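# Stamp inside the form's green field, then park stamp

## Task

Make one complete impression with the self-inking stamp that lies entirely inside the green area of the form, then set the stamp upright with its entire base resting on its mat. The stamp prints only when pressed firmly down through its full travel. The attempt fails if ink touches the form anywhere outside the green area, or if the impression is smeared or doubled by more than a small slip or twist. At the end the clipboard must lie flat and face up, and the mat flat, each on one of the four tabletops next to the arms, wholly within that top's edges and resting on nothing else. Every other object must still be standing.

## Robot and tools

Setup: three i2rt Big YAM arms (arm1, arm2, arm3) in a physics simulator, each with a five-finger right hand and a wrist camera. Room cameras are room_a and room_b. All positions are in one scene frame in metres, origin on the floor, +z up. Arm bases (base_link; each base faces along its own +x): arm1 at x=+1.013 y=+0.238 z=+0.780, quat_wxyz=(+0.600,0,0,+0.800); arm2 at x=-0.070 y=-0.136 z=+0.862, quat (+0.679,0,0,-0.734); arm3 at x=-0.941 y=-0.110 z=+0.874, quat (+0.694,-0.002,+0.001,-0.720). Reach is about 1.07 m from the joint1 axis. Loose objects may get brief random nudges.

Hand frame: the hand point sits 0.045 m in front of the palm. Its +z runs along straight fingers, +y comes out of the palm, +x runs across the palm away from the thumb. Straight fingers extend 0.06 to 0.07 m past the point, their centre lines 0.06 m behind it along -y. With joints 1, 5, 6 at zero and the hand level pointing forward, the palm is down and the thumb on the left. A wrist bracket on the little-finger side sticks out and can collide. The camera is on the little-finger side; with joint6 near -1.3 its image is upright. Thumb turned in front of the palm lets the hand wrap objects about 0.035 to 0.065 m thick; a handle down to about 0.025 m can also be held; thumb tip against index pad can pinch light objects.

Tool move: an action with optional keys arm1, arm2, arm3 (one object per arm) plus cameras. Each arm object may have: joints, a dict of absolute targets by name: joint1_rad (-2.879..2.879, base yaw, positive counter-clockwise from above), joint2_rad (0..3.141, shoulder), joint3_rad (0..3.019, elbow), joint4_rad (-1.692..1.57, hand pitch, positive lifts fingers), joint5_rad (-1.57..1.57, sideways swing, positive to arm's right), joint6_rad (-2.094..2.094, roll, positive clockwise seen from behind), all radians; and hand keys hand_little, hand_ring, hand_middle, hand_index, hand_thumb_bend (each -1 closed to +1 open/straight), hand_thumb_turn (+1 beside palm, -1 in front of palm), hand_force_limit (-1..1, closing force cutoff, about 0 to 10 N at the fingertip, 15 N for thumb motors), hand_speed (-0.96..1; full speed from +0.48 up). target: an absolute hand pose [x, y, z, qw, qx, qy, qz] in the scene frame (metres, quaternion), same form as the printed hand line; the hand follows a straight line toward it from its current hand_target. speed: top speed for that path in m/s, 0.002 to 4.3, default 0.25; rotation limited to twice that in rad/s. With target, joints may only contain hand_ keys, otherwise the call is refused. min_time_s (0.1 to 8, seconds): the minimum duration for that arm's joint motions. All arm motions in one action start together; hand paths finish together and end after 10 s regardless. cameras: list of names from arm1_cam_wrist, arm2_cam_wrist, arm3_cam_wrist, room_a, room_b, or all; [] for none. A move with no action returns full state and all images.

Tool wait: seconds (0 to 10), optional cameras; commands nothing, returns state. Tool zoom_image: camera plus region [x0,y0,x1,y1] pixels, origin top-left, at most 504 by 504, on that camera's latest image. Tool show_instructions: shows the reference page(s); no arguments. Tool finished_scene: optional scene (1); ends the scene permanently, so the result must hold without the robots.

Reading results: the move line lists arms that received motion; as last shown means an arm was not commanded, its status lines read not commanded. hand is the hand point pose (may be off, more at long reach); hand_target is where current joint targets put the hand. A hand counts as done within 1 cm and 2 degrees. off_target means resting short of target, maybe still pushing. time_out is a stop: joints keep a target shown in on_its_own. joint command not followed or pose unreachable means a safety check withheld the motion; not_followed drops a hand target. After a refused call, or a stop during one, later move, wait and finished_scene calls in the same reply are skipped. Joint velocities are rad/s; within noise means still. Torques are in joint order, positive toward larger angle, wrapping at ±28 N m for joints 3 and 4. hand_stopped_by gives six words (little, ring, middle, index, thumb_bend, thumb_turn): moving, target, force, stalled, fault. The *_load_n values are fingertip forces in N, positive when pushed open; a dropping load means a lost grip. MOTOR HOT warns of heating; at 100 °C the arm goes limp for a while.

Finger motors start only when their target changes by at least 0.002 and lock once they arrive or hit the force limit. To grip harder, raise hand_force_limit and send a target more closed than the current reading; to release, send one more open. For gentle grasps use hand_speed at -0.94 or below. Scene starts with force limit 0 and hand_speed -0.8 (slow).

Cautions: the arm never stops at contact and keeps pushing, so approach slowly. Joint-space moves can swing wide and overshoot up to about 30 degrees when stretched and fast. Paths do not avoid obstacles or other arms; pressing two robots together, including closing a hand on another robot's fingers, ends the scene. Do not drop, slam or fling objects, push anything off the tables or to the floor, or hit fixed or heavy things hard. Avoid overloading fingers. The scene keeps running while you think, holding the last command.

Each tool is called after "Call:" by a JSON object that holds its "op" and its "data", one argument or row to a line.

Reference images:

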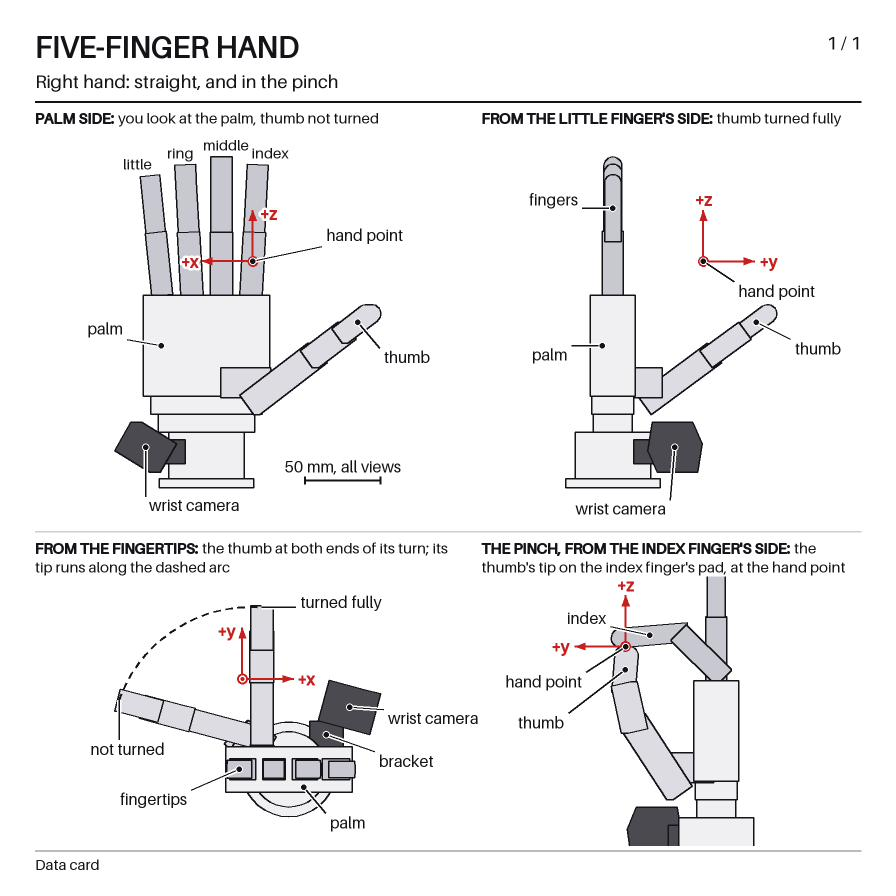

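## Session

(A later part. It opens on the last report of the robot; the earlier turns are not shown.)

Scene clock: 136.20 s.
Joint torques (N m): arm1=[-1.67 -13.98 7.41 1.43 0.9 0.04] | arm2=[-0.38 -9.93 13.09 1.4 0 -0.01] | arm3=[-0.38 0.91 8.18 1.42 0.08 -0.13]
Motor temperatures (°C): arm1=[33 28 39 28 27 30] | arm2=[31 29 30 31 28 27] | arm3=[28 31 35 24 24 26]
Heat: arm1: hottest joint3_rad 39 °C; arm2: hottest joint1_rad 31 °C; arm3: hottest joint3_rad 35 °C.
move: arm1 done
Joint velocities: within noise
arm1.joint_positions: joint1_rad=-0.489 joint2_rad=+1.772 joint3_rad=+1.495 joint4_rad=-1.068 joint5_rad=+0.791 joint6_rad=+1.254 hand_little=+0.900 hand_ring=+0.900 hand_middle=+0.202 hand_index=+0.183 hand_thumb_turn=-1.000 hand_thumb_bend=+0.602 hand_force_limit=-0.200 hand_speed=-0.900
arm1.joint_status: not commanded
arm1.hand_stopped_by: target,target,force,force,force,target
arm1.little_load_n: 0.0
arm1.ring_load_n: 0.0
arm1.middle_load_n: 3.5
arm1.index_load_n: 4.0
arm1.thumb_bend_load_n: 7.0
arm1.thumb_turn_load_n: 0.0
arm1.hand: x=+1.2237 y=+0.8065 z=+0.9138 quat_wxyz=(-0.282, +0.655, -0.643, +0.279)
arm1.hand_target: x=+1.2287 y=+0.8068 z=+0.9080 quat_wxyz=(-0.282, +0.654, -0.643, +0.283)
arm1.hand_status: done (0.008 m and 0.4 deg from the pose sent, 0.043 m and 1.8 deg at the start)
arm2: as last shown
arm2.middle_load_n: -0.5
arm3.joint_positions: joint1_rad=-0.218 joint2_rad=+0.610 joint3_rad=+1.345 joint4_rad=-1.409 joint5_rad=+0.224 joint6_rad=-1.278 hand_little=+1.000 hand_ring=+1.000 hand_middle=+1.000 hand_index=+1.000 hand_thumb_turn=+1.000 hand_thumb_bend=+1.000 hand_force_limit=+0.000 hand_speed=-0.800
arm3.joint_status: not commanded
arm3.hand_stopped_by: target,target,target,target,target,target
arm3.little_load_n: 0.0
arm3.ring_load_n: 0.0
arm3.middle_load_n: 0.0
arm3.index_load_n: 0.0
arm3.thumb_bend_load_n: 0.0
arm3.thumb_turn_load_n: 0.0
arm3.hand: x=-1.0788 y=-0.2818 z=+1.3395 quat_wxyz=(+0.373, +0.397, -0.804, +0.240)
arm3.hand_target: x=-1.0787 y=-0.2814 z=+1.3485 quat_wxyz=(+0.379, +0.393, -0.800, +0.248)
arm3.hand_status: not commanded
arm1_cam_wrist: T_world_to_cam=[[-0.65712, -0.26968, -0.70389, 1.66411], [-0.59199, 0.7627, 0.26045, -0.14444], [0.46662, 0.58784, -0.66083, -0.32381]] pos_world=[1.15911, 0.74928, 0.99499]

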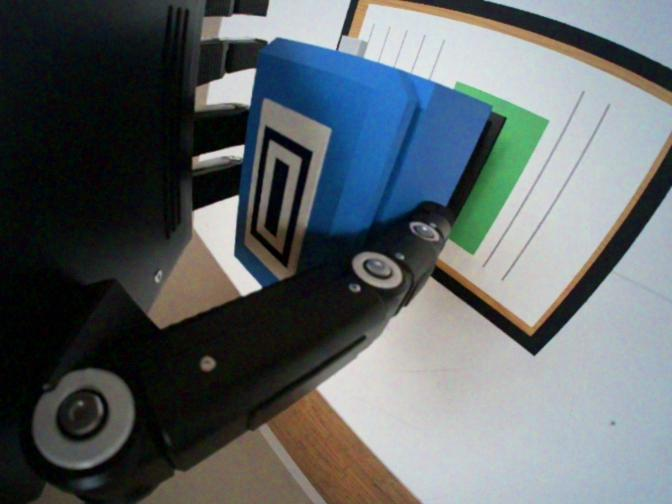

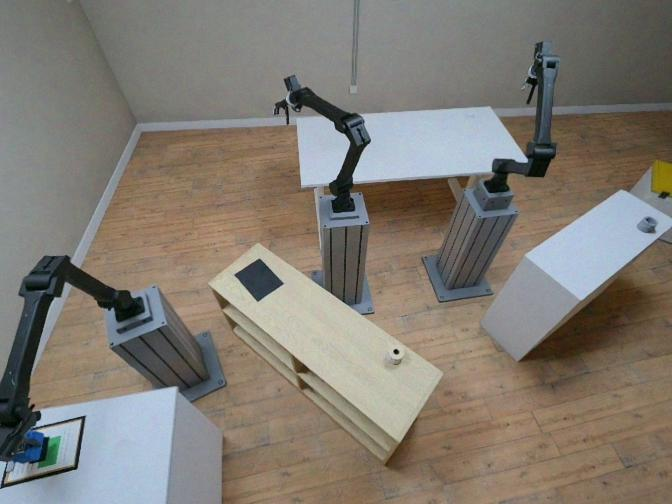

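Call:
{"op": "move", "data": {
  "arm1": {"target": [1.2275, 0.8065, 0.889, -0.2822, 0.6550, -0.6420, 0.2827], "speed": 0.05}
}}

Call:
{"op": "move", "data": {
  "arm1": {"target": [1.2275, 0.8065, 0.884, -0.2822, 0.6550, -0.6420, 0.2827], "speed": 0.03},
  "cameras": ["arm1_cam_wrist", "room_a"]
}}

Call:
{"op": "zoom_image", "data": {
  "camera": "room_a",
  "region": [0, 400, 100, 504]
}}

Call:
{"op": "zoom_image", "data": {
  "camera": "arm1_cam_wrist",
  "region": [350, 0, 650, 330]
}}

Scene clock: 138.17 s.
Joint torques (N m): arm1=[-1.32 -13.8 7.21 1.48 0.9 0.05] | arm2=[-0.56 -9.64 13.14 1.37 0.02 -0.02] | arm3=[-0.38 0.91 8.2 1.42 0.08 -0.13]
Motor temperatures (°C): arm1=[33 28 38 28 27 29] | arm2=[31 29 30 31 28 27] | arm3=[28 31 35 24 24 26]
Heat: arm1: hottest joint3_rad 38 °C; arm2: hottest joint1_rad 31 °C; arm3: hottest joint3_rad 35 °C.
move: arm1 done
Joint velocities: within noise
arm1.joint_positions: joint1_rad=-0.489 joint2_rad=+1.784 joint3_rad=+1.461 joint4_rad=-1.021 joint5_rad=+0.791 joint6_rad=+1.253 hand_little=+0.900 hand_ring=+0.900 hand_middle=+0.202 hand_index=+0.183 hand_thumb_turn=-1.000 hand_thumb_bend=+0.602 hand_force_limit=-0.200 hand_speed=-0.900
arm1.joint_status: not commanded
arm1.hand_stopped_by: target,target,force,force,force,target
arm1.little_load_n: 0.0
arm1.ring_load_n: 0.0
arm1.middle_load_n: 3.5
arm1.index_load_n: 4.0
arm1.thumb_bend_load_n: 7.0
arm1.thumb_turn_load_n: 0.0
arm1.hand: x=+1.2237 y=+0.8060 z=+0.8959 quat_wxyz=(-0.282, +0.655, -0.643, +0.279)
arm1.hand_target: x=+1.2275 y=+0.8063 z=+0.8891 quat_wxyz=(-0.282, +0.655, -0.642, +0.283)
arm1.hand_status: done (0.008 m and 0.4 deg from the pose sent, 0.025 m and 0.4 deg at the start)
arm2, arm3: as last shown
arm2.middle_load_n: 0.0
arm2.index_load_n: -0.5
pictures: none

Scene clock: 139.13 s.
Joint torques (N m): arm1=[-1.44 -13.63 7.16 1.48 0.9 0.06] | arm2=[-0.5 -9.64 13 1.36 0.05 -0.02] | arm3=[-0.38 0.91 8.2 1.42 0.08 -0.13]
Motor temperatures (°C): arm1=[33 28 38 28 27 29] | arm2=[31 29 30 31 28 27] | arm3=[28 31 35 24 24 26]
Heat: arm1: hottest joint3_rad 38 °C; arm2: hottest joint1_rad 31 °C; arm3: hottest joint3_rad 35 °C.
move: arm1 done
Joint velocities: within noise
arm1.joint_positions: joint1_rad=-0.489 joint2_rad=+1.787 joint3_rad=+1.455 joint4_rad=-1.009 joint5_rad=+0.792 joint6_rad=+1.253 hand_little=+0.900 hand_ring=+0.900 hand_middle=+0.202 hand_index=+0.183 hand_thumb_turn=-1.000 hand_thumb_bend=+0.602 hand_force_limit=-0.200 hand_speed=-0.900
arm1.joint_status: not commanded
arm1.hand_stopped_by: target,target,force,force,force,target
arm1.little_load_n: 0.0
arm1.ring_load_n: 0.0
arm1.middle_load_n: 3.5
arm1.index_load_n: 4.0
arm1.thumb_bend_load_n: 7.0
arm1.thumb_turn_load_n: 0.0
arm1.hand: x=+1.2238 y=+0.8063 z=+0.8922 quat_wxyz=(-0.283, +0.654, -0.643, +0.279)
arm1.hand_target: x=+1.2275 y=+0.8063 z=+0.8840 quat_wxyz=(-0.282, +0.655, -0.642, +0.283)
arm1.hand_status: done (0.009 m and 0.5 deg from the pose sent, 0.012 m and 0.4 deg at the start)
arm2, arm3: as last shown
arm2.index_load_n: 0.0
arm1_cam_wrist: T_world_to_cam=[[-0.65584, -0.26724, -0.70601, 1.6473], [-0.59271, 0.76149, 0.26235, -0.13846], [0.46751, 0.59052, -0.65781, -0.34396]] pos_world=[1.15911, 0.74877, 0.97308]

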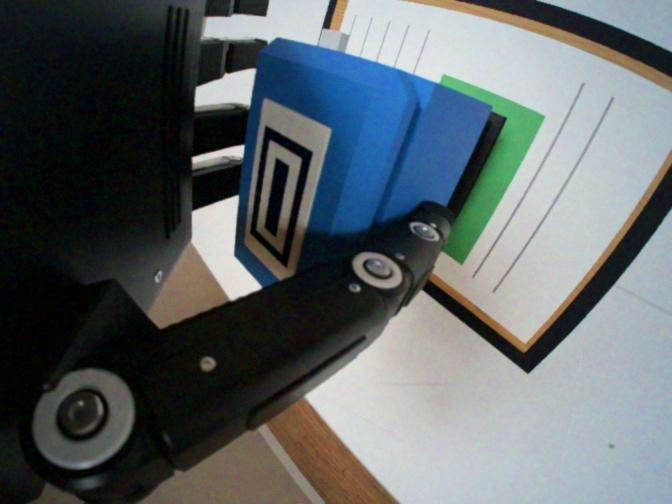

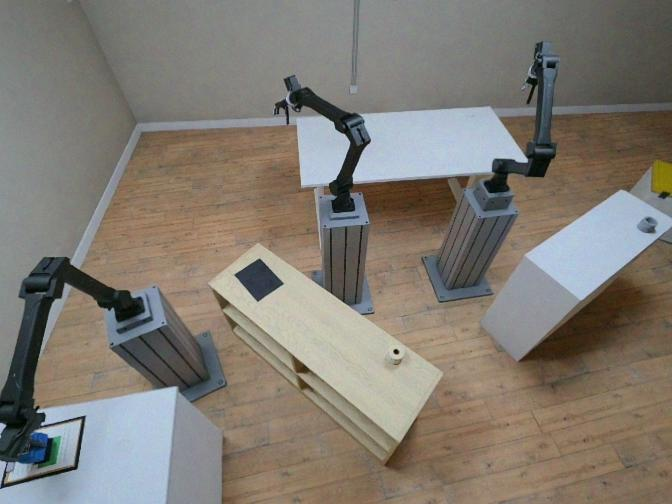

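Scaled by 4.846 from the camera's image (finer frame: 960x720).

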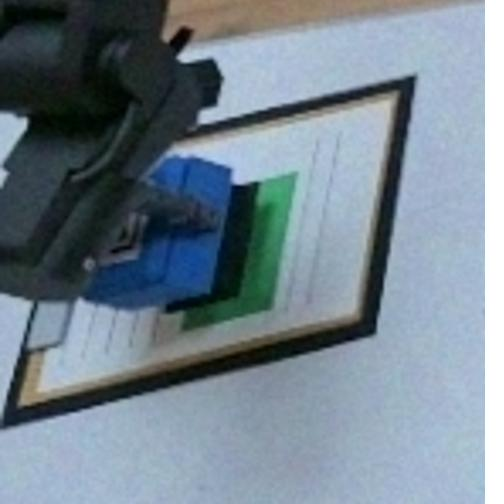

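Scaled by 1.527 from the camera's image (finer frame: 960x720).

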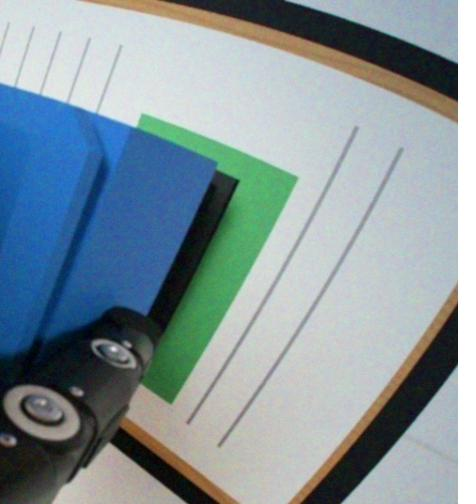

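Call:
{"op": "move", "data": {
  "arm1": {"target": [1.2243, 0.8065, 0.880, -0.2822, 0.6550, -0.6420, 0.2827], "speed": 0.03}
}}

Call:
{"op": "move", "data": {
  "arm1": {"target": [1.2243, 0.8065, 0.876, -0.2822, 0.6550, -0.6420, 0.2827], "speed": 0.03},
  "cameras": ["arm1_cam_wrist", "room_a"]
}}

Call:
{"op": "zoom_image", "data": {
  "camera": "room_a",
  "region": [0, 400, 100, 504]
}}

Call:
{"op": "zoom_image", "data": {
  "camera": "arm1_cam_wrist",
  "region": [350, 0, 650, 330]
}}

Scene clock: 141.10 s.
Joint torques (N m): arm1=[-1.03 -13.63 7.13 1.46 0.91 0.13] | arm2=[-0.62 -9.35 13.07 1.36 0.03 -0.01] | arm3=[-0.38 0.91 8.18 1.42 0.07 -0.13]
Motor temperatures (°C): arm1=[33 28 38 28 27 29] | arm2=[31 29 30 30 28 27] | arm3=[28 31 35 24 24 26]
Heat: arm1: hottest joint3_rad 38 °C; arm2: hottest joint1_rad 31 °C; arm3: hottest joint3_rad 35 °C.
move: arm1 done
Joint velocities: within noise
arm1.joint_positions: joint1_rad=-0.489 joint2_rad=+1.789 joint3_rad=+1.448 joint4_rad=-1.004 joint5_rad=+0.792 joint6_rad=+1.253 hand_little=+0.900 hand_ring=+0.900 hand_middle=+0.202 hand_index=+0.183 hand_thumb_turn=-1.000 hand_thumb_bend=+0.602 hand_force_limit=-0.200 hand_speed=-0.900
arm1.joint_status: not commanded
arm1.hand_stopped_by: target,target,force,force,force,target
arm1.little_load_n: 0.0
arm1.ring_load_n: 0.0
arm1.middle_load_n: 3.5
arm1.index_load_n: 4.0
arm1.thumb_bend_load_n: 7.0
arm1.thumb_turn_load_n: 0.0
arm1.hand: x=+1.2237 y=+0.8048 z=+0.8881 quat_wxyz=(-0.282, +0.655, -0.643, +0.280)
arm1.hand_target: x=+1.2243 y=+0.8064 z=+0.8801 quat_wxyz=(-0.282, +0.655, -0.642, +0.283)
arm1.hand_status: done (0.008 m and 0.3 deg from the pose sent, 0.012 m and 0.5 deg at the start)
arm2.joint_positions: joint1_rad=+0.509 joint2_rad=+1.210 joint3_rad=+1.151 joint4_rad=-0.490 joint5_rad=-0.083 joint6_rad=-0.083 hand_little=+0.900 hand_ring=+0.900 hand_middle=+0.550 hand_index=+0.550 hand_thumb_turn=-1.000 hand_thumb_bend=+1.000 hand_force_limit=-0.200 hand_speed=-0.500
arm2.joint_status: not commanded
arm2.hand_stopped_by: target,target,target,target,target,target
arm2.little_load_n: 0.0
arm2.ring_load_n: 0.0
arm2.middle_load_n: 0.0
arm2.index_load_n: 0.0
arm2.thumb_bend_load_n: 0.0
arm2.thumb_turn_load_n: 0.0
arm2.hand: x=+0.1871 y=-0.5973 z=+1.1568 quat_wxyz=(-0.121, +0.241, -0.838, +0.475)
arm2.hand_target: x=+0.1858 y=-0.6050 z=+1.1887 quat_wxyz=(-0.124, +0.231, -0.828, +0.496)
arm2.hand_status: not commanded
arm3: as last shown
arm3.index_load_n: 0.5
pictures: none

Scene clock: 142.07 s.
Joint torques (N m): arm1=[-0.97 -13.57 7.1 1.48 0.89 0.13] | arm2=[-0.67 -9.7 13.05 1.36 0.03 -0.03] | arm3=[-0.44 0.85 8.18 1.42 0.08 -0.13]
Motor temperatures (°C): arm1=[33 28 38 28 27 29] | arm2=[31 29 30 30 28 27] | arm3=[28 31 35 24 24 26]
Heat: arm1: hottest joint3_rad 38 °C; arm2: hottest joint1_rad 31 °C; arm3: hottest joint3_rad 35 °C.
move: arm1 done
Joint velocities: within noise
arm1.joint_positions: joint1_rad=-0.489 joint2_rad=+1.793 joint3_rad=+1.442 joint4_rad=-0.995 joint5_rad=+0.793 joint6_rad=+1.253 hand_little=+0.900 hand_ring=+0.900 hand_middle=+0.202 hand_index=+0.183 hand_thumb_turn=-1.000 hand_thumb_bend=+0.602 hand_force_limit=-0.200 hand_speed=-0.900
arm1.joint_status: not commanded
arm1.hand_stopped_by: target,target,force,force,force,target
arm1.little_load_n: 0.0
arm1.ring_load_n: 0.0
arm1.middle_load_n: 3.5
arm1.index_load_n: 4.0
arm1.thumb_bend_load_n: 7.0
arm1.thumb_turn_load_n: 0.0
arm1.hand: x=+1.2237 y=+0.8048 z=+0.8840 quat_wxyz=(-0.282, +0.655, -0.643, +0.280)
arm1.hand_target: x=+1.2244 y=+0.8063 z=+0.8761 quat_wxyz=(-0.282, +0.655, -0.642, +0.283)
arm1.hand_status: done (0.008 m and 0.3 deg from the pose sent, 0.012 m and 0.3 deg at the start)
arm2, arm3: as last shown
arm3.index_load_n: 0.0
arm1_cam_wrist: T_world_to_cam=[[-0.65593, -0.27096, -0.70451, 1.64281], [-0.59251, 0.76307, 0.25818, -0.133], [0.46763, 0.58678, -0.66107, -0.34266]] pos_world=[1.15901, 0.74768, 0.96519]

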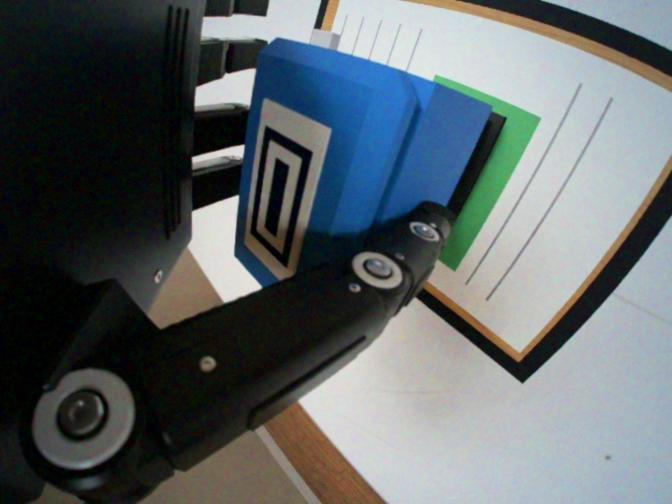

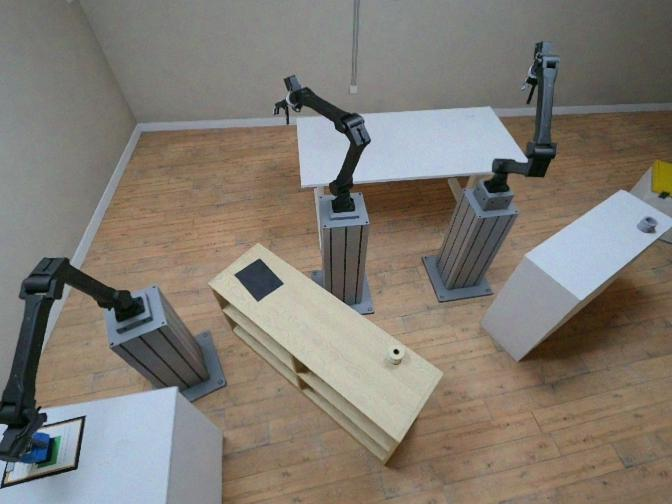

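Scaled by 4.846 from the camera's image (finer frame: 960x720).

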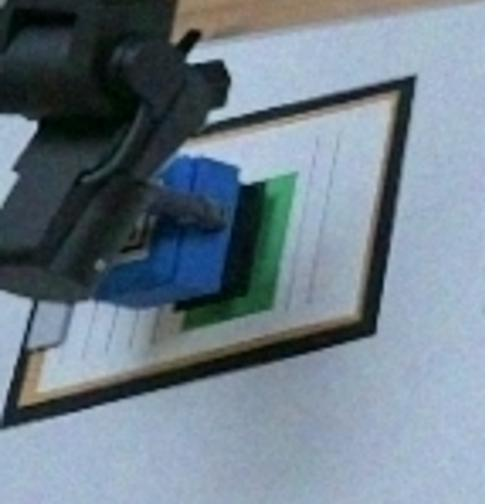

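Scaled by 1.527 from the camera's image (finer frame: 960x720).

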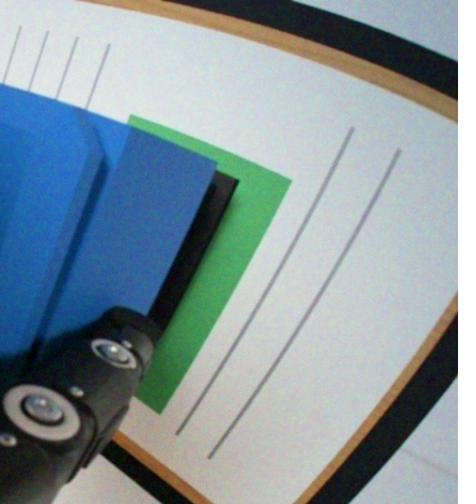

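Call:
{"op": "move", "data": {
  "arm1": {"target": [1.2195, 0.8075, 0.874, -0.2822, 0.6550, -0.6420, 0.2827], "speed": 0.03}
}}

Call:
{"op": "move", "data": {
  "arm1": {"target": [1.2195, 0.8075, 0.870, -0.2822, 0.6550, -0.6420, 0.2827], "speed": 0.03},
  "cameras": ["arm1_cam_wrist", "room_a"]
}}

Call:
{"op": "zoom_image", "data": {
  "camera": "room_a",
  "region": [0, 400, 100, 504]
}}

Call:
{"op": "zoom_image", "data": {
  "camera": "arm1_cam_wrist",
  "region": [350, 0, 650, 330]
}}

Scene clock: 143.37 s.
Joint torques (N m): arm1=[-0.44 -13.68 7.05 1.28 0.91 0.23] | arm2=[-0.62 -9.58 13.18 1.37 0.01 -0.01] | arm3=[-0.44 0.91 8.2 1.43 0.08 -0.13]
Motor temperatures (°C): arm1=[33 28 38 28 27 29] | arm2=[31 29 30 30 28 27] | arm3=[28 31 35 24 24 26]
Heat: arm1: hottest joint3_rad 38 °C; arm2: hottest joint1_rad 31 °C; arm3: hottest joint3_rad 35 °C.
move: arm1 done
Joint velocities: within noise
arm1.joint_positions: joint1_rad=-0.487 joint2_rad=+1.795 joint3_rad=+1.442 joint4_rad=-0.995 joint5_rad=+0.794 joint6_rad=+1.256 hand_little=+0.900 hand_ring=+0.900 hand_middle=+0.202 hand_index=+0.183 hand_thumb_turn=-1.000 hand_thumb_bend=+0.602 hand_force_limit=-0.200 hand_speed=-0.900
arm1.joint_status: not commanded
arm1.hand_stopped_by: target,target,force,force,force,target
arm1.little_load_n: 0.0
arm1.ring_load_n: 0.0
arm1.middle_load_n: 3.5
arm1.index_load_n: 4.0
arm1.thumb_bend_load_n: 7.0
arm1.thumb_turn_load_n: 0.0
arm1.hand: x=+1.2228 y=+0.8053 z=+0.8829 quat_wxyz=(-0.282, +0.655, -0.642, +0.281)
arm1.hand_target: x=+1.2195 y=+0.8073 z=+0.8741 quat_wxyz=(-0.282, +0.655, -0.642, +0.283)
arm1.hand_status: done (0.010 m and 0.2 deg from the pose sent, 0.011 m and 0.3 deg at the start)
arm2, arm3: as last shown
pictures: none

Scene clock: 144.33 s.
Joint torques (N m): arm1=[-0.5 -13.74 7.04 1.48 0.9 0.23] | arm2=[-0.5 -9.76 13.08 1.35 0.03 -0.02] | arm3=[-0.38 0.91 8.2 1.4 0.08 -0.13]
Motor temperatures (°C): arm1=[33 28 38 28 27 29] | arm2=[31 29 30 30 28 27] | arm3=[28 31 35 24 24 26]
Heat: arm1: hottest joint3_rad 38 °C; arm2: hottest joint1_rad 31 °C; arm3: hottest joint3_rad 35 °C.
move: arm1 done
Joint velocities: within noise
arm1.joint_positions: joint1_rad=-0.487 joint2_rad=+1.800 joint3_rad=+1.435 joint4_rad=-0.990 joint5_rad=+0.795 joint6_rad=+1.257 hand_little=+0.900 hand_ring=+0.900 hand_middle=+0.202 hand_index=+0.183 hand_thumb_turn=-1.000 hand_thumb_bend=+0.602 hand_force_limit=-0.200 hand_speed=-0.900
arm1.joint_status: not commanded
arm1.hand_stopped_by: target,target,force,force,force,target
arm1.little_load_n: 0.0
arm1.ring_load_n: 0.0
arm1.middle_load_n: 3.0
arm1.index_load_n: 4.0
arm1.thumb_bend_load_n: 7.0
arm1.thumb_turn_load_n: 0.0
arm1.hand: x=+1.2226 y=+0.8040 z=+0.8778 quat_wxyz=(-0.279, +0.656, -0.642, +0.283)
arm1.hand_target: x=+1.2196 y=+0.8073 z=+0.8701 quat_wxyz=(-0.282, +0.655, -0.642, +0.283)
arm1.hand_status: done (0.009 m and 0.3 deg from the pose sent, 0.013 m and 0.2 deg at the start)
arm2, arm3: as last shown
arm1_cam_wrist: T_world_to_cam=[[-0.65613, -0.27471, -0.70287, 1.63926], [-0.59188, 0.76513, 0.25348, -0.12974], [0.46815, 0.58233, -0.66462, -0.33969]] pos_world=[1.15781, 0.7474, 0.95931]

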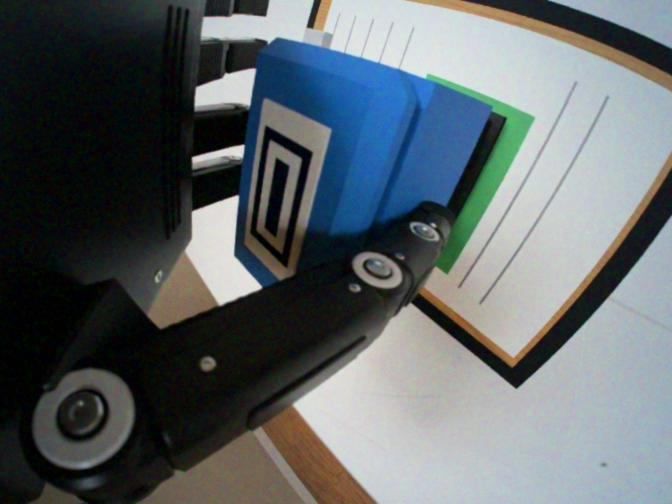

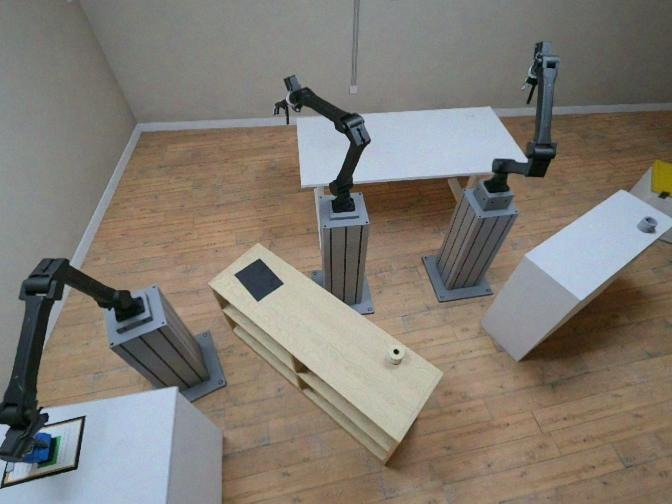

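Scaled by 4.846 from the camera's image (finer frame: 960x720).

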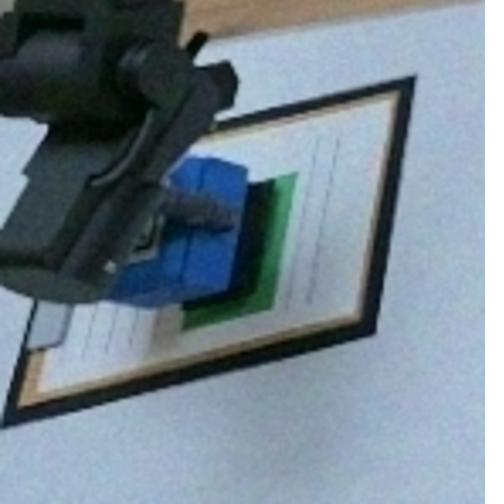

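Scaled by 1.527 from the camera's image (finer frame: 960x720).

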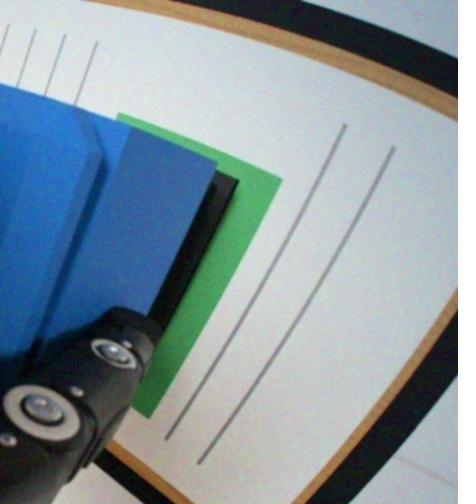

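Call:
{"op": "move", "data": {
  "arm1": {"target": [1.2195, 0.8105, 0.8675, -0.2832, 0.6545, -0.6420, 0.2822], "speed": 0.03}
}}

Call:
{"op": "move", "data": {
  "arm1": {"target": [1.2195, 0.8105, 0.8645, -0.2832, 0.6545, -0.6420, 0.2822], "speed": 0.03},
  "cameras": ["arm1_cam_wrist", "room_a"]
}}

Call:
{"op": "zoom_image", "data": {
  "camera": "room_a",
  "region": [0, 400, 100, 504]
}}

Call:
{"op": "zoom_image", "data": {
  "camera": "arm1_cam_wrist",
  "region": [350, 0, 650, 330]
}}

Scene clock: 145.80 s.
Joint torques (N m): arm1=[-0.38 -13.86 7.38 1.48 0.9 0.22] | arm2=[-0.44 -9.93 13.05 1.42 0.01 0] | arm3=[-0.44 0.91 8.2 1.42 0.08 -0.13]
Motor temperatures (°C): arm1=[33 28 38 28 27 29] | arm2=[31 28 31 30 28 27] | arm3=[28 31 35 24 24 26]
Heat: arm1: hottest joint3_rad 38 °C; arm2: hottest joint1_rad 31 °C; arm3: hottest joint3_rad 35 °C.
move: arm1 done
Joint velocities: within noise
arm1.joint_positions: joint1_rad=-0.486 joint2_rad=+1.808 joint3_rad=+1.435 joint4_rad=-0.985 joint5_rad=+0.795 joint6_rad=+1.258 hand_little=+0.900 hand_ring=+0.900 hand_middle=+0.202 hand_index=+0.183 hand_thumb_turn=-1.000 hand_thumb_bend=+0.602 hand_force_limit=-0.200 hand_speed=-0.900
arm1.joint_status: not commanded
arm1.hand_stopped_by: target,target,force,force,force,target
arm1.little_load_n: 0.0
arm1.ring_load_n: 0.0
arm1.middle_load_n: 3.5
arm1.index_load_n: 4.0
arm1.thumb_bend_load_n: 7.0
arm1.thumb_turn_load_n: 0.0
arm1.hand: x=+1.2222 y=+0.8053 z=+0.8736 quat_wxyz=(-0.279, +0.656, -0.642, +0.283)
arm1.hand_target: x=+1.2194 y=+0.8104 z=+0.8676 quat_wxyz=(-0.283, +0.654, -0.642, +0.282)
arm1.hand_status: done (0.008 m and 0.5 deg from the pose sent, 0.013 m and 0.5 deg at the start)
arm2, arm3: as last shown
pictures: none

Scene clock: 146.77 s.
Joint torques (N m): arm1=[-0.38 -13.68 7.06 1.47 0.91 0.23] | arm2=[-0.32 -9.64 13.11 1.29 0.02 -0.01] | arm3=[-0.38 0.85 8.2 1.42 0.07 -0.13]
Motor temperatures (°C): arm1=[33 28 38 28 27 29] | arm2=[31 28 31 30 28 27] | arm3=[28 31 35 24 24 26]
Heat: arm1: hottest joint3_rad 38 °C; arm2: hottest joint1_rad 31 °C; arm3: hottest joint3_rad 35 °C.
move: arm1 done
Joint velocities: within noise
arm1.joint_positions: joint1_rad=-0.486 joint2_rad=+1.811 joint3_rad=+1.435 joint4_rad=-0.978 joint5_rad=+0.795 joint6_rad=+1.258 hand_little=+0.900 hand_ring=+0.900 hand_middle=+0.202 hand_index=+0.183 hand_thumb_turn=-1.000 hand_thumb_bend=+0.602 hand_force_limit=-0.200 hand_speed=-0.900
arm1.joint_status: not commanded
arm1.hand_stopped_by: target,target,force,force,force,target
arm1.little_load_n: 0.0
arm1.ring_load_n: 0.0
arm1.middle_load_n: 3.5
arm1.index_load_n: 4.0
arm1.thumb_bend_load_n: 7.0
arm1.thumb_turn_load_n: 0.0
arm1.hand: x=+1.2226 y=+0.8070 z=+0.8727 quat_wxyz=(-0.281, +0.655, -0.642, +0.282)
arm1.hand_target: x=+1.2195 y=+0.8103 z=+0.8646 quat_wxyz=(-0.283, +0.654, -0.642, +0.282)
arm1.hand_status: done (0.009 m and 0.3 deg from the pose sent, 0.011 m and 0.6 deg at the start)
arm2: as last shown
arm3.joint_positions: joint1_rad=-0.218 joint2_rad=+0.610 joint3_rad=+1.345 joint4_rad=-1.409 joint5_rad=+0.224 joint6_rad=-1.278 hand_little=+1.000 hand_ring=+1.000 hand_middle=+1.000 hand_index=+1.000 hand_thumb_turn=+1.000 hand_thumb_bend=+1.000 hand_force_limit=+0.000 hand_speed=-0.800
arm3.joint_status: not commanded
arm3.hand_stopped_by: target,target,target,target,target,target
arm3.little_load_n: -0.5
arm3.ring_load_n: 0.0
arm3.middle_load_n: 0.0
arm3.index_load_n: 0.0
arm3.thumb_bend_load_n: 0.0
arm3.thumb_turn_load_n: 0.0
arm3.hand: x=-1.0788 y=-0.2818 z=+1.3395 quat_wxyz=(+0.373, +0.397, -0.804, +0.240)
arm3.hand_target: x=-1.0787 y=-0.2814 z=+1.3485 quat_wxyz=(+0.379, +0.393, -0.800, +0.248)
arm3.hand_status: not commanded
arm1_cam_wrist: T_world_to_cam=[[-0.65546, -0.27278, -0.70424, 1.63532], [-0.59233, 0.76418, 0.2553, -0.13109], [0.46852, 0.58449, -0.66247, -0.3489]] pos_world=[1.15771, 0.75019, 0.954]

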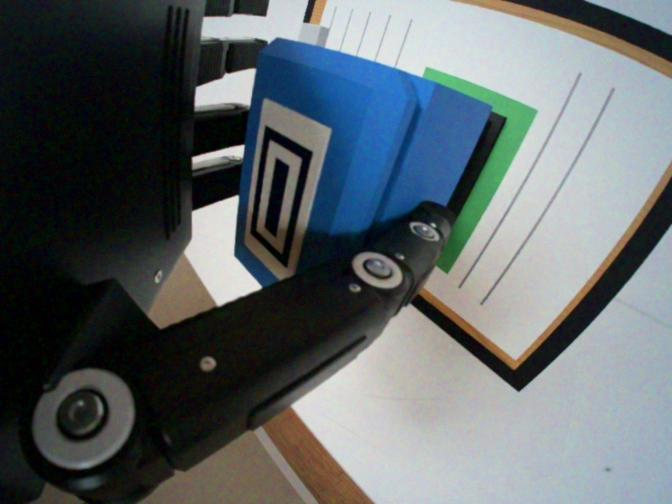

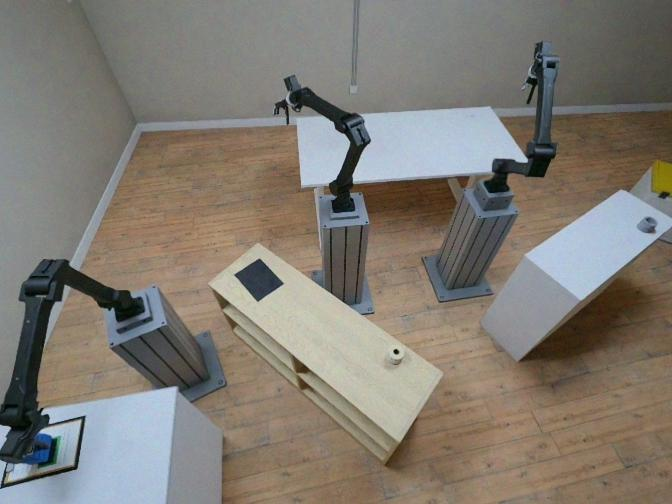

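Scaled by 4.846 from the camera's image (finer frame: 960x720).

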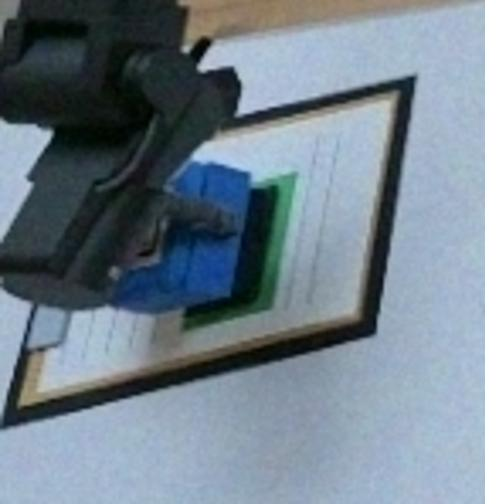

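Scaled by 1.527 from the camera's image (finer frame: 960x720).

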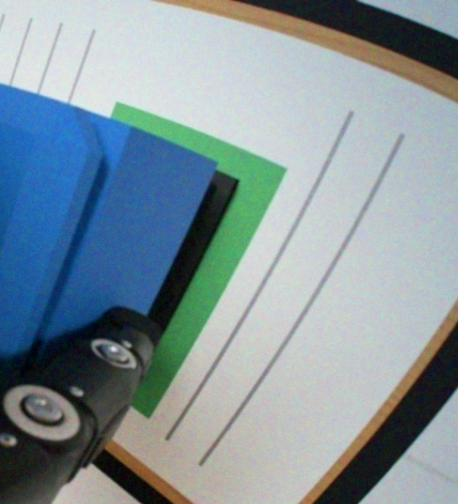

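Call:
{"op": "move", "data": {
  "arm1": {"target": [1.2185, 0.8100, 0.8615, -0.2832, 0.6545, -0.6420, 0.2822], "speed": 0.03}
}}

Call:
{"op": "move", "data": {
  "arm1": {"target": [1.2185, 0.8100, 0.8585, -0.2832, 0.6545, -0.6420, 0.2822], "speed": 0.03},
  "cameras": ["arm1_cam_wrist", "room_a"]
}}

Call:
{"op": "zoom_image", "data": {
  "camera": "room_a",
  "region": [0, 400, 100, 504]
}}

Call:
{"op": "zoom_image", "data": {
  "camera": "arm1_cam_wrist",
  "region": [350, 0, 650, 330]
}}

Scene clock: 148.03 s.
Joint torques (N m): arm1=[-0.44 -13.8 6.99 1.48 0.87 0.24] | arm2=[-0.15 -9.7 13.08 1.39 0 -0.03] | arm3=[-0.38 0.91 8.2 1.4 0.08 -0.13]
Motor temperatures (°C): arm1=[33 28 37 28 27 29] | arm2=[31 28 31 30 28 27] | arm3=[28 31 35 24 24 26]
Heat: arm1: hottest joint3_rad 37 °C; arm2: hottest joint1_rad 31 °C; arm3: hottest joint3_rad 35 °C.
move: arm1 done
Joint velocities: within noise
arm1.joint_positions: joint1_rad=-0.484 joint2_rad=+1.813 joint3_rad=+1.430 joint4_rad=-0.972 joint5_rad=+0.796 joint6_rad=+1.260 hand_little=+0.900 hand_ring=+0.900 hand_middle=+0.202 hand_index=+0.183 hand_thumb_turn=-1.000 hand_thumb_bend=+0.602 hand_force_limit=-0.200 hand_speed=-0.900
arm1.joint_status: not commanded
arm1.hand_stopped_by: target,target,force,force,force,target
arm1.little_load_n: 0.0
arm1.ring_load_n: 0.0
arm1.middle_load_n: 3.5
arm1.index_load_n: 4.0
arm1.thumb_bend_load_n: 7.0
arm1.thumb_turn_load_n: 0.0
arm1.hand: x=+1.2216 y=+0.8068 z=+0.8699 quat_wxyz=(-0.281, +0.655, -0.642, +0.282)
arm1.hand_target: x=+1.2184 y=+0.8099 z=+0.8616 quat_wxyz=(-0.283, +0.654, -0.642, +0.282)
arm1.hand_status: done (0.010 m and 0.3 deg from the pose sent, 0.012 m and 0.3 deg at the start)
arm2, arm3: as last shown
arm3.little_load_n: 0.0
arm3.thumb_turn_load_n: 0.5
pictures: none

Scene clock: 149.00 s.
Joint torques (N m): arm1=[-0.73 -13.63 6.65 1.57 0.83 0.23] | arm2=[-0.97 -9.76 13.2 1.33 0.03 -0.02] | arm3=[-0.44 0.91 8.18 1.42 0.08 -0.13]
Motor temperatures (°C): arm1=[33 28 37 28 27 29] | arm2=[31 28 31 30 28 27] | arm3=[28 31 35 24 24 26]
Heat: arm1: hottest joint3_rad 37 °C; arm2: hottest joint1_rad 31 °C; arm3: hottest joint3_rad 35 °C.
move: arm1 off_target
Joint velocities: within noise
arm1.joint_positions: joint1_rad=-0.484 joint2_rad=+1.813 joint3_rad=+1.430 joint4_rad=-0.967 joint5_rad=+0.797 joint6_rad=+1.260 hand_little=+0.900 hand_ring=+0.900 hand_middle=+0.202 hand_index=+0.183 hand_thumb_turn=-1.000 hand_thumb_bend=+0.602 hand_force_limit=-0.200 hand_speed=-0.900
arm1.joint_status: not commanded
arm1.hand_stopped_by: target,target,force,force,force,target
arm1.little_load_n: 0.0
arm1.ring_load_n: 0.0
arm1.middle_load_n: 4.0
arm1.index_load_n: 3.0
arm1.thumb_bend_load_n: 6.5
arm1.thumb_turn_load_n: 0.0
arm1.hand: x=+1.2220 y=+0.8079 z=+0.8703 quat_wxyz=(-0.283, +0.654, -0.642, +0.281)
arm1.hand_target: x=+1.2184 y=+0.8098 z=+0.8587 quat_wxyz=(-0.283, +0.654, -0.642, +0.282)
arm1.hand_status: off_target (0.012 m and 0.1 deg from the pose sent, 0.012 m and 0.3 deg at the start)
arm2, arm3: as last shown
arm3.index_load_n: -0.5
arm3.thumb_turn_load_n: -0.5
arm1_cam_wrist: T_world_to_cam=[[-0.65371, -0.26943, -0.70715, 1.63117], [-0.59293, 0.76301, 0.2574, -0.13165], [0.47021, 0.58756, -0.65854, -0.35867]] pos_world=[1.1569, 0.75068, 0.95118]

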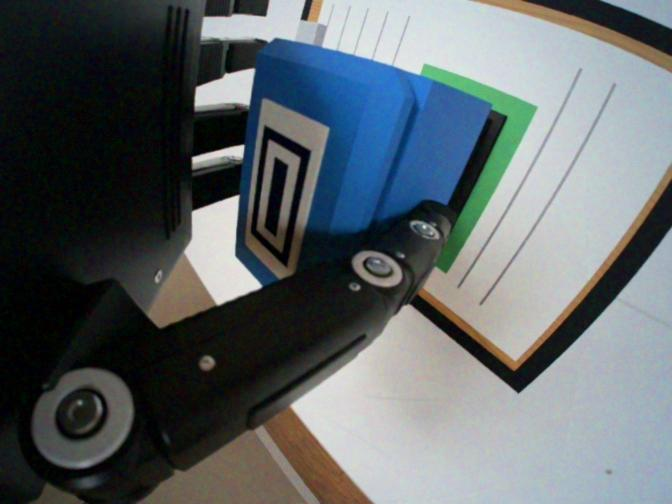

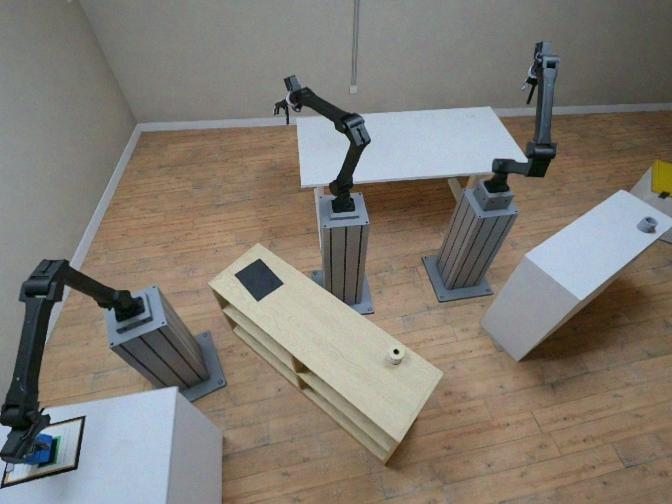

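Scaled by 4.846 from the camera's image (finer frame: 960x720).

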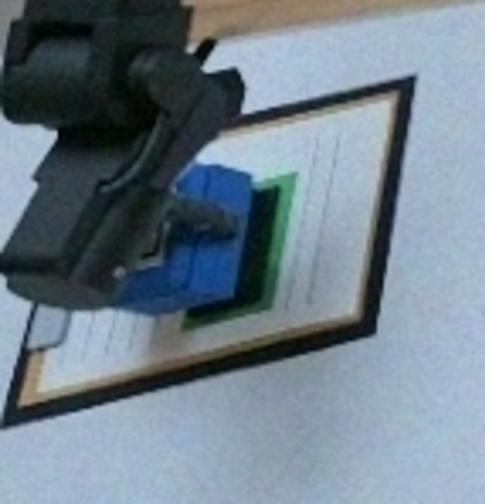

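Scaled by 1.527 from the camera's image (finer frame: 960x720).

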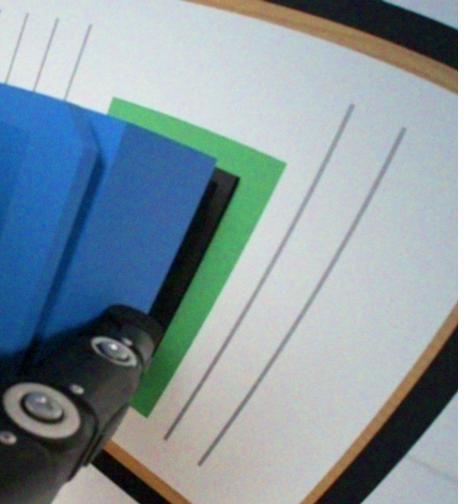

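Call:
{"op": "move", "data": {
  "arm1": {"joints": {"hand_speed": -0.9, "hand_thumb_bend": 0.77, "hand_index": 0.3, "hand_middle": 0.3}},
  "cameras": ["arm1_cam_wrist"]
}}

Call:
{"op": "zoom_image", "data": {
  "camera": "arm1_cam_wrist",
  "region": [350, 0, 650, 330]
}}

Scene clock: 151.37 s.
Joint torques (N m): arm1=[-0.56 -13.51 6.67 1.44 0.77 0.22] | arm2=[-0.62 -9.99 13.15 1.35 0.04 -0.01] | arm3=[-0.38 0.85 8.18 1.4 0.07 -0.13]
Motor temperatures (°C): arm1=[32 28 37 28 27 29] | arm2=[31 28 31 30 28 27] | arm3=[28 31 35 24 24 26]
Heat: arm1: hottest joint3_rad 37 °C; arm2: hottest joint1_rad 31 °C; arm3: hottest joint3_rad 35 °C.
move: arm1 done
Joint velocities: within noise
arm1.joint_positions: joint1_rad=-0.484 joint2_rad=+1.813 joint3_rad=+1.430 joint4_rad=-0.963 joint5_rad=+0.798 joint6_rad=+1.261 hand_little=+0.900 hand_ring=+0.900 hand_middle=+0.300 hand_index=+0.300 hand_thumb_turn=-1.000 hand_thumb_bend=+0.770 hand_force_limit=-0.200 hand_speed=-0.900
arm1.joint_status: all done
arm1.hand_stopped_by: target,target,target,target,target,target
arm1.little_load_n: 0.0
arm1.ring_load_n: 0.0
arm1.middle_load_n: 0.0
arm1.index_load_n: 0.0
arm1.thumb_bend_load_n: 0.0
arm1.thumb_turn_load_n: 0.0
arm1.hand: x=+1.2224 y=+0.8088 z=+0.8707 quat_wxyz=(-0.285, +0.653, -0.643, +0.281)
arm1.hand_target: x=+1.2184 y=+0.8098 z=+0.8588 quat_wxyz=(-0.283, +0.654, -0.642, +0.282)
arm1.hand_status: not commanded
arm2.joint_positions: joint1_rad=+0.509 joint2_rad=+1.210 joint3_rad=+1.151 joint4_rad=-0.490 joint5_rad=-0.083 joint6_rad=-0.083 hand_little=+0.900 hand_ring=+0.900 hand_middle=+0.550 hand_index=+0.550 hand_thumb_turn=-1.000 hand_thumb_bend=+1.000 hand_force_limit=-0.200 hand_speed=-0.500
arm2.joint_status: not commanded
arm2.hand_stopped_by: target,target,target,target,target,target
arm2.little_load_n: 0.0
arm2.ring_load_n: 0.0
arm2.middle_load_n: 0.0
arm2.index_load_n: 0.0
arm2.thumb_bend_load_n: -0.5
arm2.thumb_turn_load_n: 0.0
arm2.hand: x=+0.1871 y=-0.5973 z=+1.1568 quat_wxyz=(-0.121, +0.241, -0.838, +0.475)
arm2.hand_target: x=+0.1858 y=-0.6050 z=+1.1887 quat_wxyz=(-0.124, +0.231, -0.828, +0.496)
arm2.hand_status: not commanded
arm3: as last shown
arm3.index_load_n: 0.0
arm3.thumb_turn_load_n: 0.0
arm1_cam_wrist: T_world_to_cam=[[-0.65247, -0.26569, -0.70971, 1.62979], [-0.59264, 0.76257, 0.25936, -0.1339], [0.4723, 0.58983, -0.65501, -0.36663]] pos_world=[1.15719, 0.75138, 0.95127]

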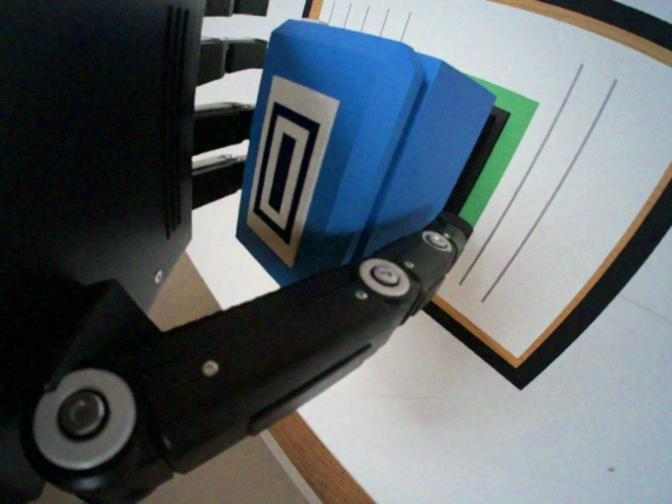

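Scaled by 1.527 from the camera's image (finer frame: 960x720).

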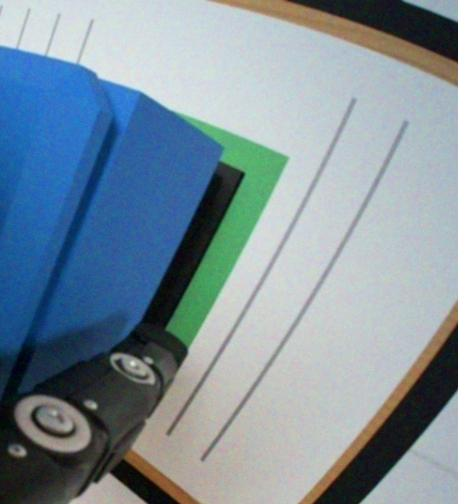

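Call:
{"op": "move", "data": {
  "arm1": {"joints": {"hand_speed": -0.8, "hand_thumb_bend": 1.0, "hand_index": 0.5, "hand_middle": 0.5}},
  "cameras": ["arm1_cam_wrist", "room_a", "room_b"]
}}

Call:
{"op": "zoom_image", "data": {
  "camera": "room_a",
  "region": [0, 400, 100, 504]
}}

Call:
{"op": "zoom_image", "data": {
  "camera": "arm1_cam_wrist",
  "region": [190, 0, 650, 330]
}}

Call:
{"op": "zoom_image", "data": {
  "camera": "room_b",
  "region": [340, 80, 430, 180]
}}

Scene clock: 152.97 s.
Joint torques (N m): arm1=[-0.62 -13.57 6.67 1.37 0.75 0.22] | arm2=[-0.73 -10.05 13.09 1.42 0.02 -0.02] | arm3=[-0.38 0.91 8.2 1.42 0.08 -0.13]
Motor temperatures (°C): arm1=[32 28 37 28 27 29] | arm2=[31 28 31 30 28 27] | arm3=[28 31 35 24 24 26]
Heat: arm1: hottest joint3_rad 37 °C; arm2: hottest joint1_rad 31 °C; arm3: hottest joint3_rad 35 °C.
move: arm1 done
Joint velocities: within noise
arm1.joint_positions: joint1_rad=-0.484 joint2_rad=+1.813 joint3_rad=+1.430 joint4_rad=-0.963 joint5_rad=+0.799 joint6_rad=+1.262 hand_little=+0.900 hand_ring=+0.900 hand_middle=+0.500 hand_index=+0.500 hand_thumb_turn=-1.000 hand_thumb_bend=+1.000 hand_force_limit=-0.200 hand_speed=-0.800
arm1.joint_status: all done
arm1.hand_stopped_by: target,target,target,target,target,target
arm1.little_load_n: 0.0
arm1.ring_load_n: 0.0
arm1.middle_load_n: 0.0
arm1.index_load_n: 0.0
arm1.thumb_bend_load_n: -0.5
arm1.thumb_turn_load_n: 0.0
arm1.hand: x=+1.2225 y=+0.8088 z=+0.8708 quat_wxyz=(-0.285, +0.653, -0.643, +0.281)
arm1.hand_target: x=+1.2184 y=+0.8098 z=+0.8588 quat_wxyz=(-0.283, +0.654, -0.642, +0.282)
arm1.hand_status: not commanded
arm2, arm3: as last shown
arm2.thumb_bend_load_n: 0.0
arm1_cam_wrist: T_world_to_cam=[[-0.6523, -0.26534, -0.71, 1.6296], [-0.5925, 0.76269, 0.25932, -0.13411], [0.4727, 0.58983, -0.65472, -0.36739]] pos_world=[1.15719, 0.75138, 0.95126]

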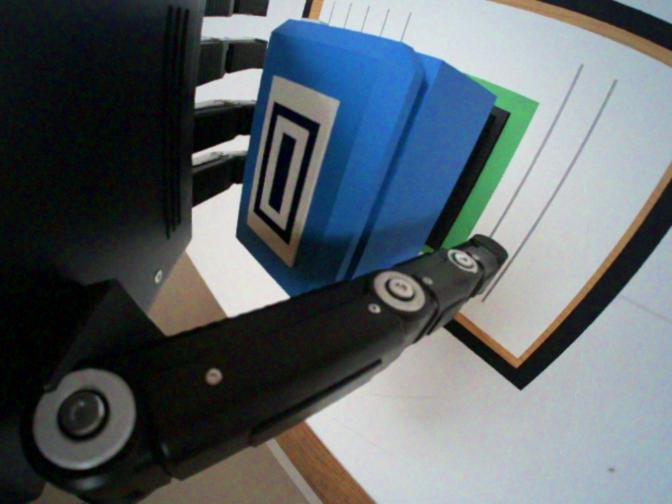

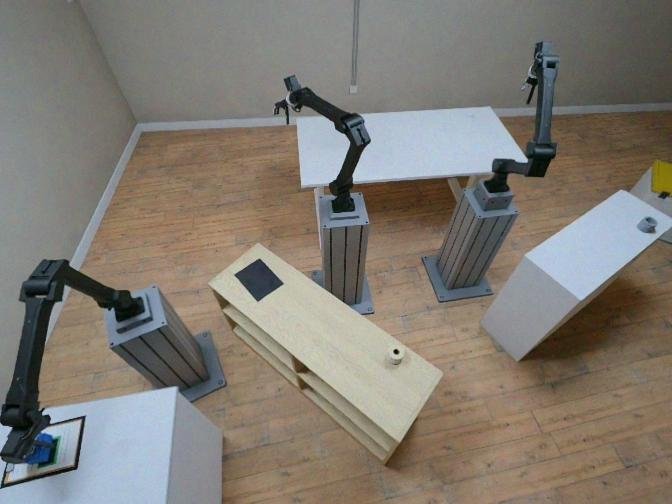

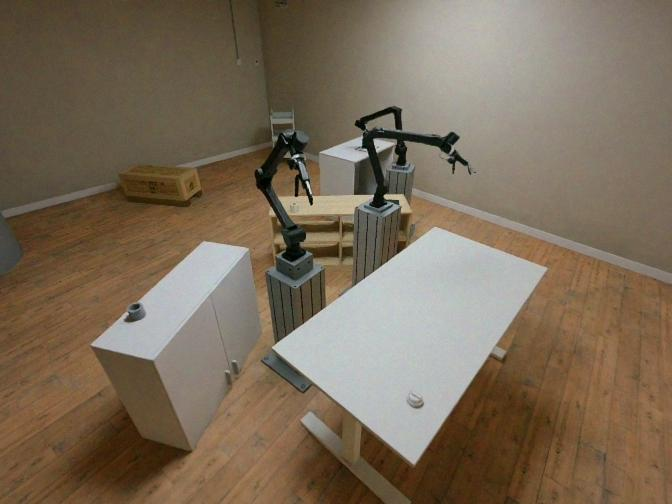

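Scaled by 4.846 from the camera's image (finer frame: 960x720).

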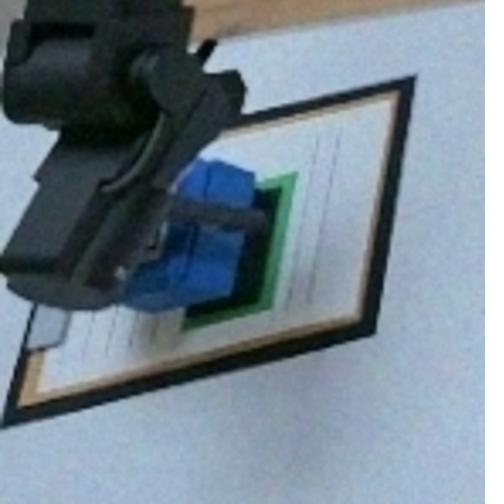

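Scaled by 1.096 from the camera's image (finer frame: 960x720).

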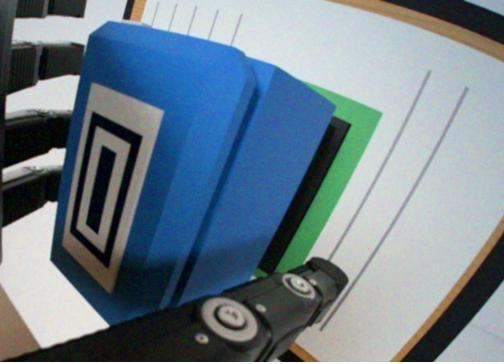

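Scaled by 5.040 from the camera's image (finer frame: 960x720).

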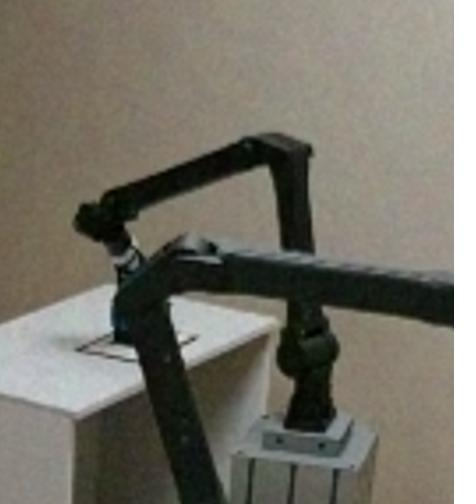

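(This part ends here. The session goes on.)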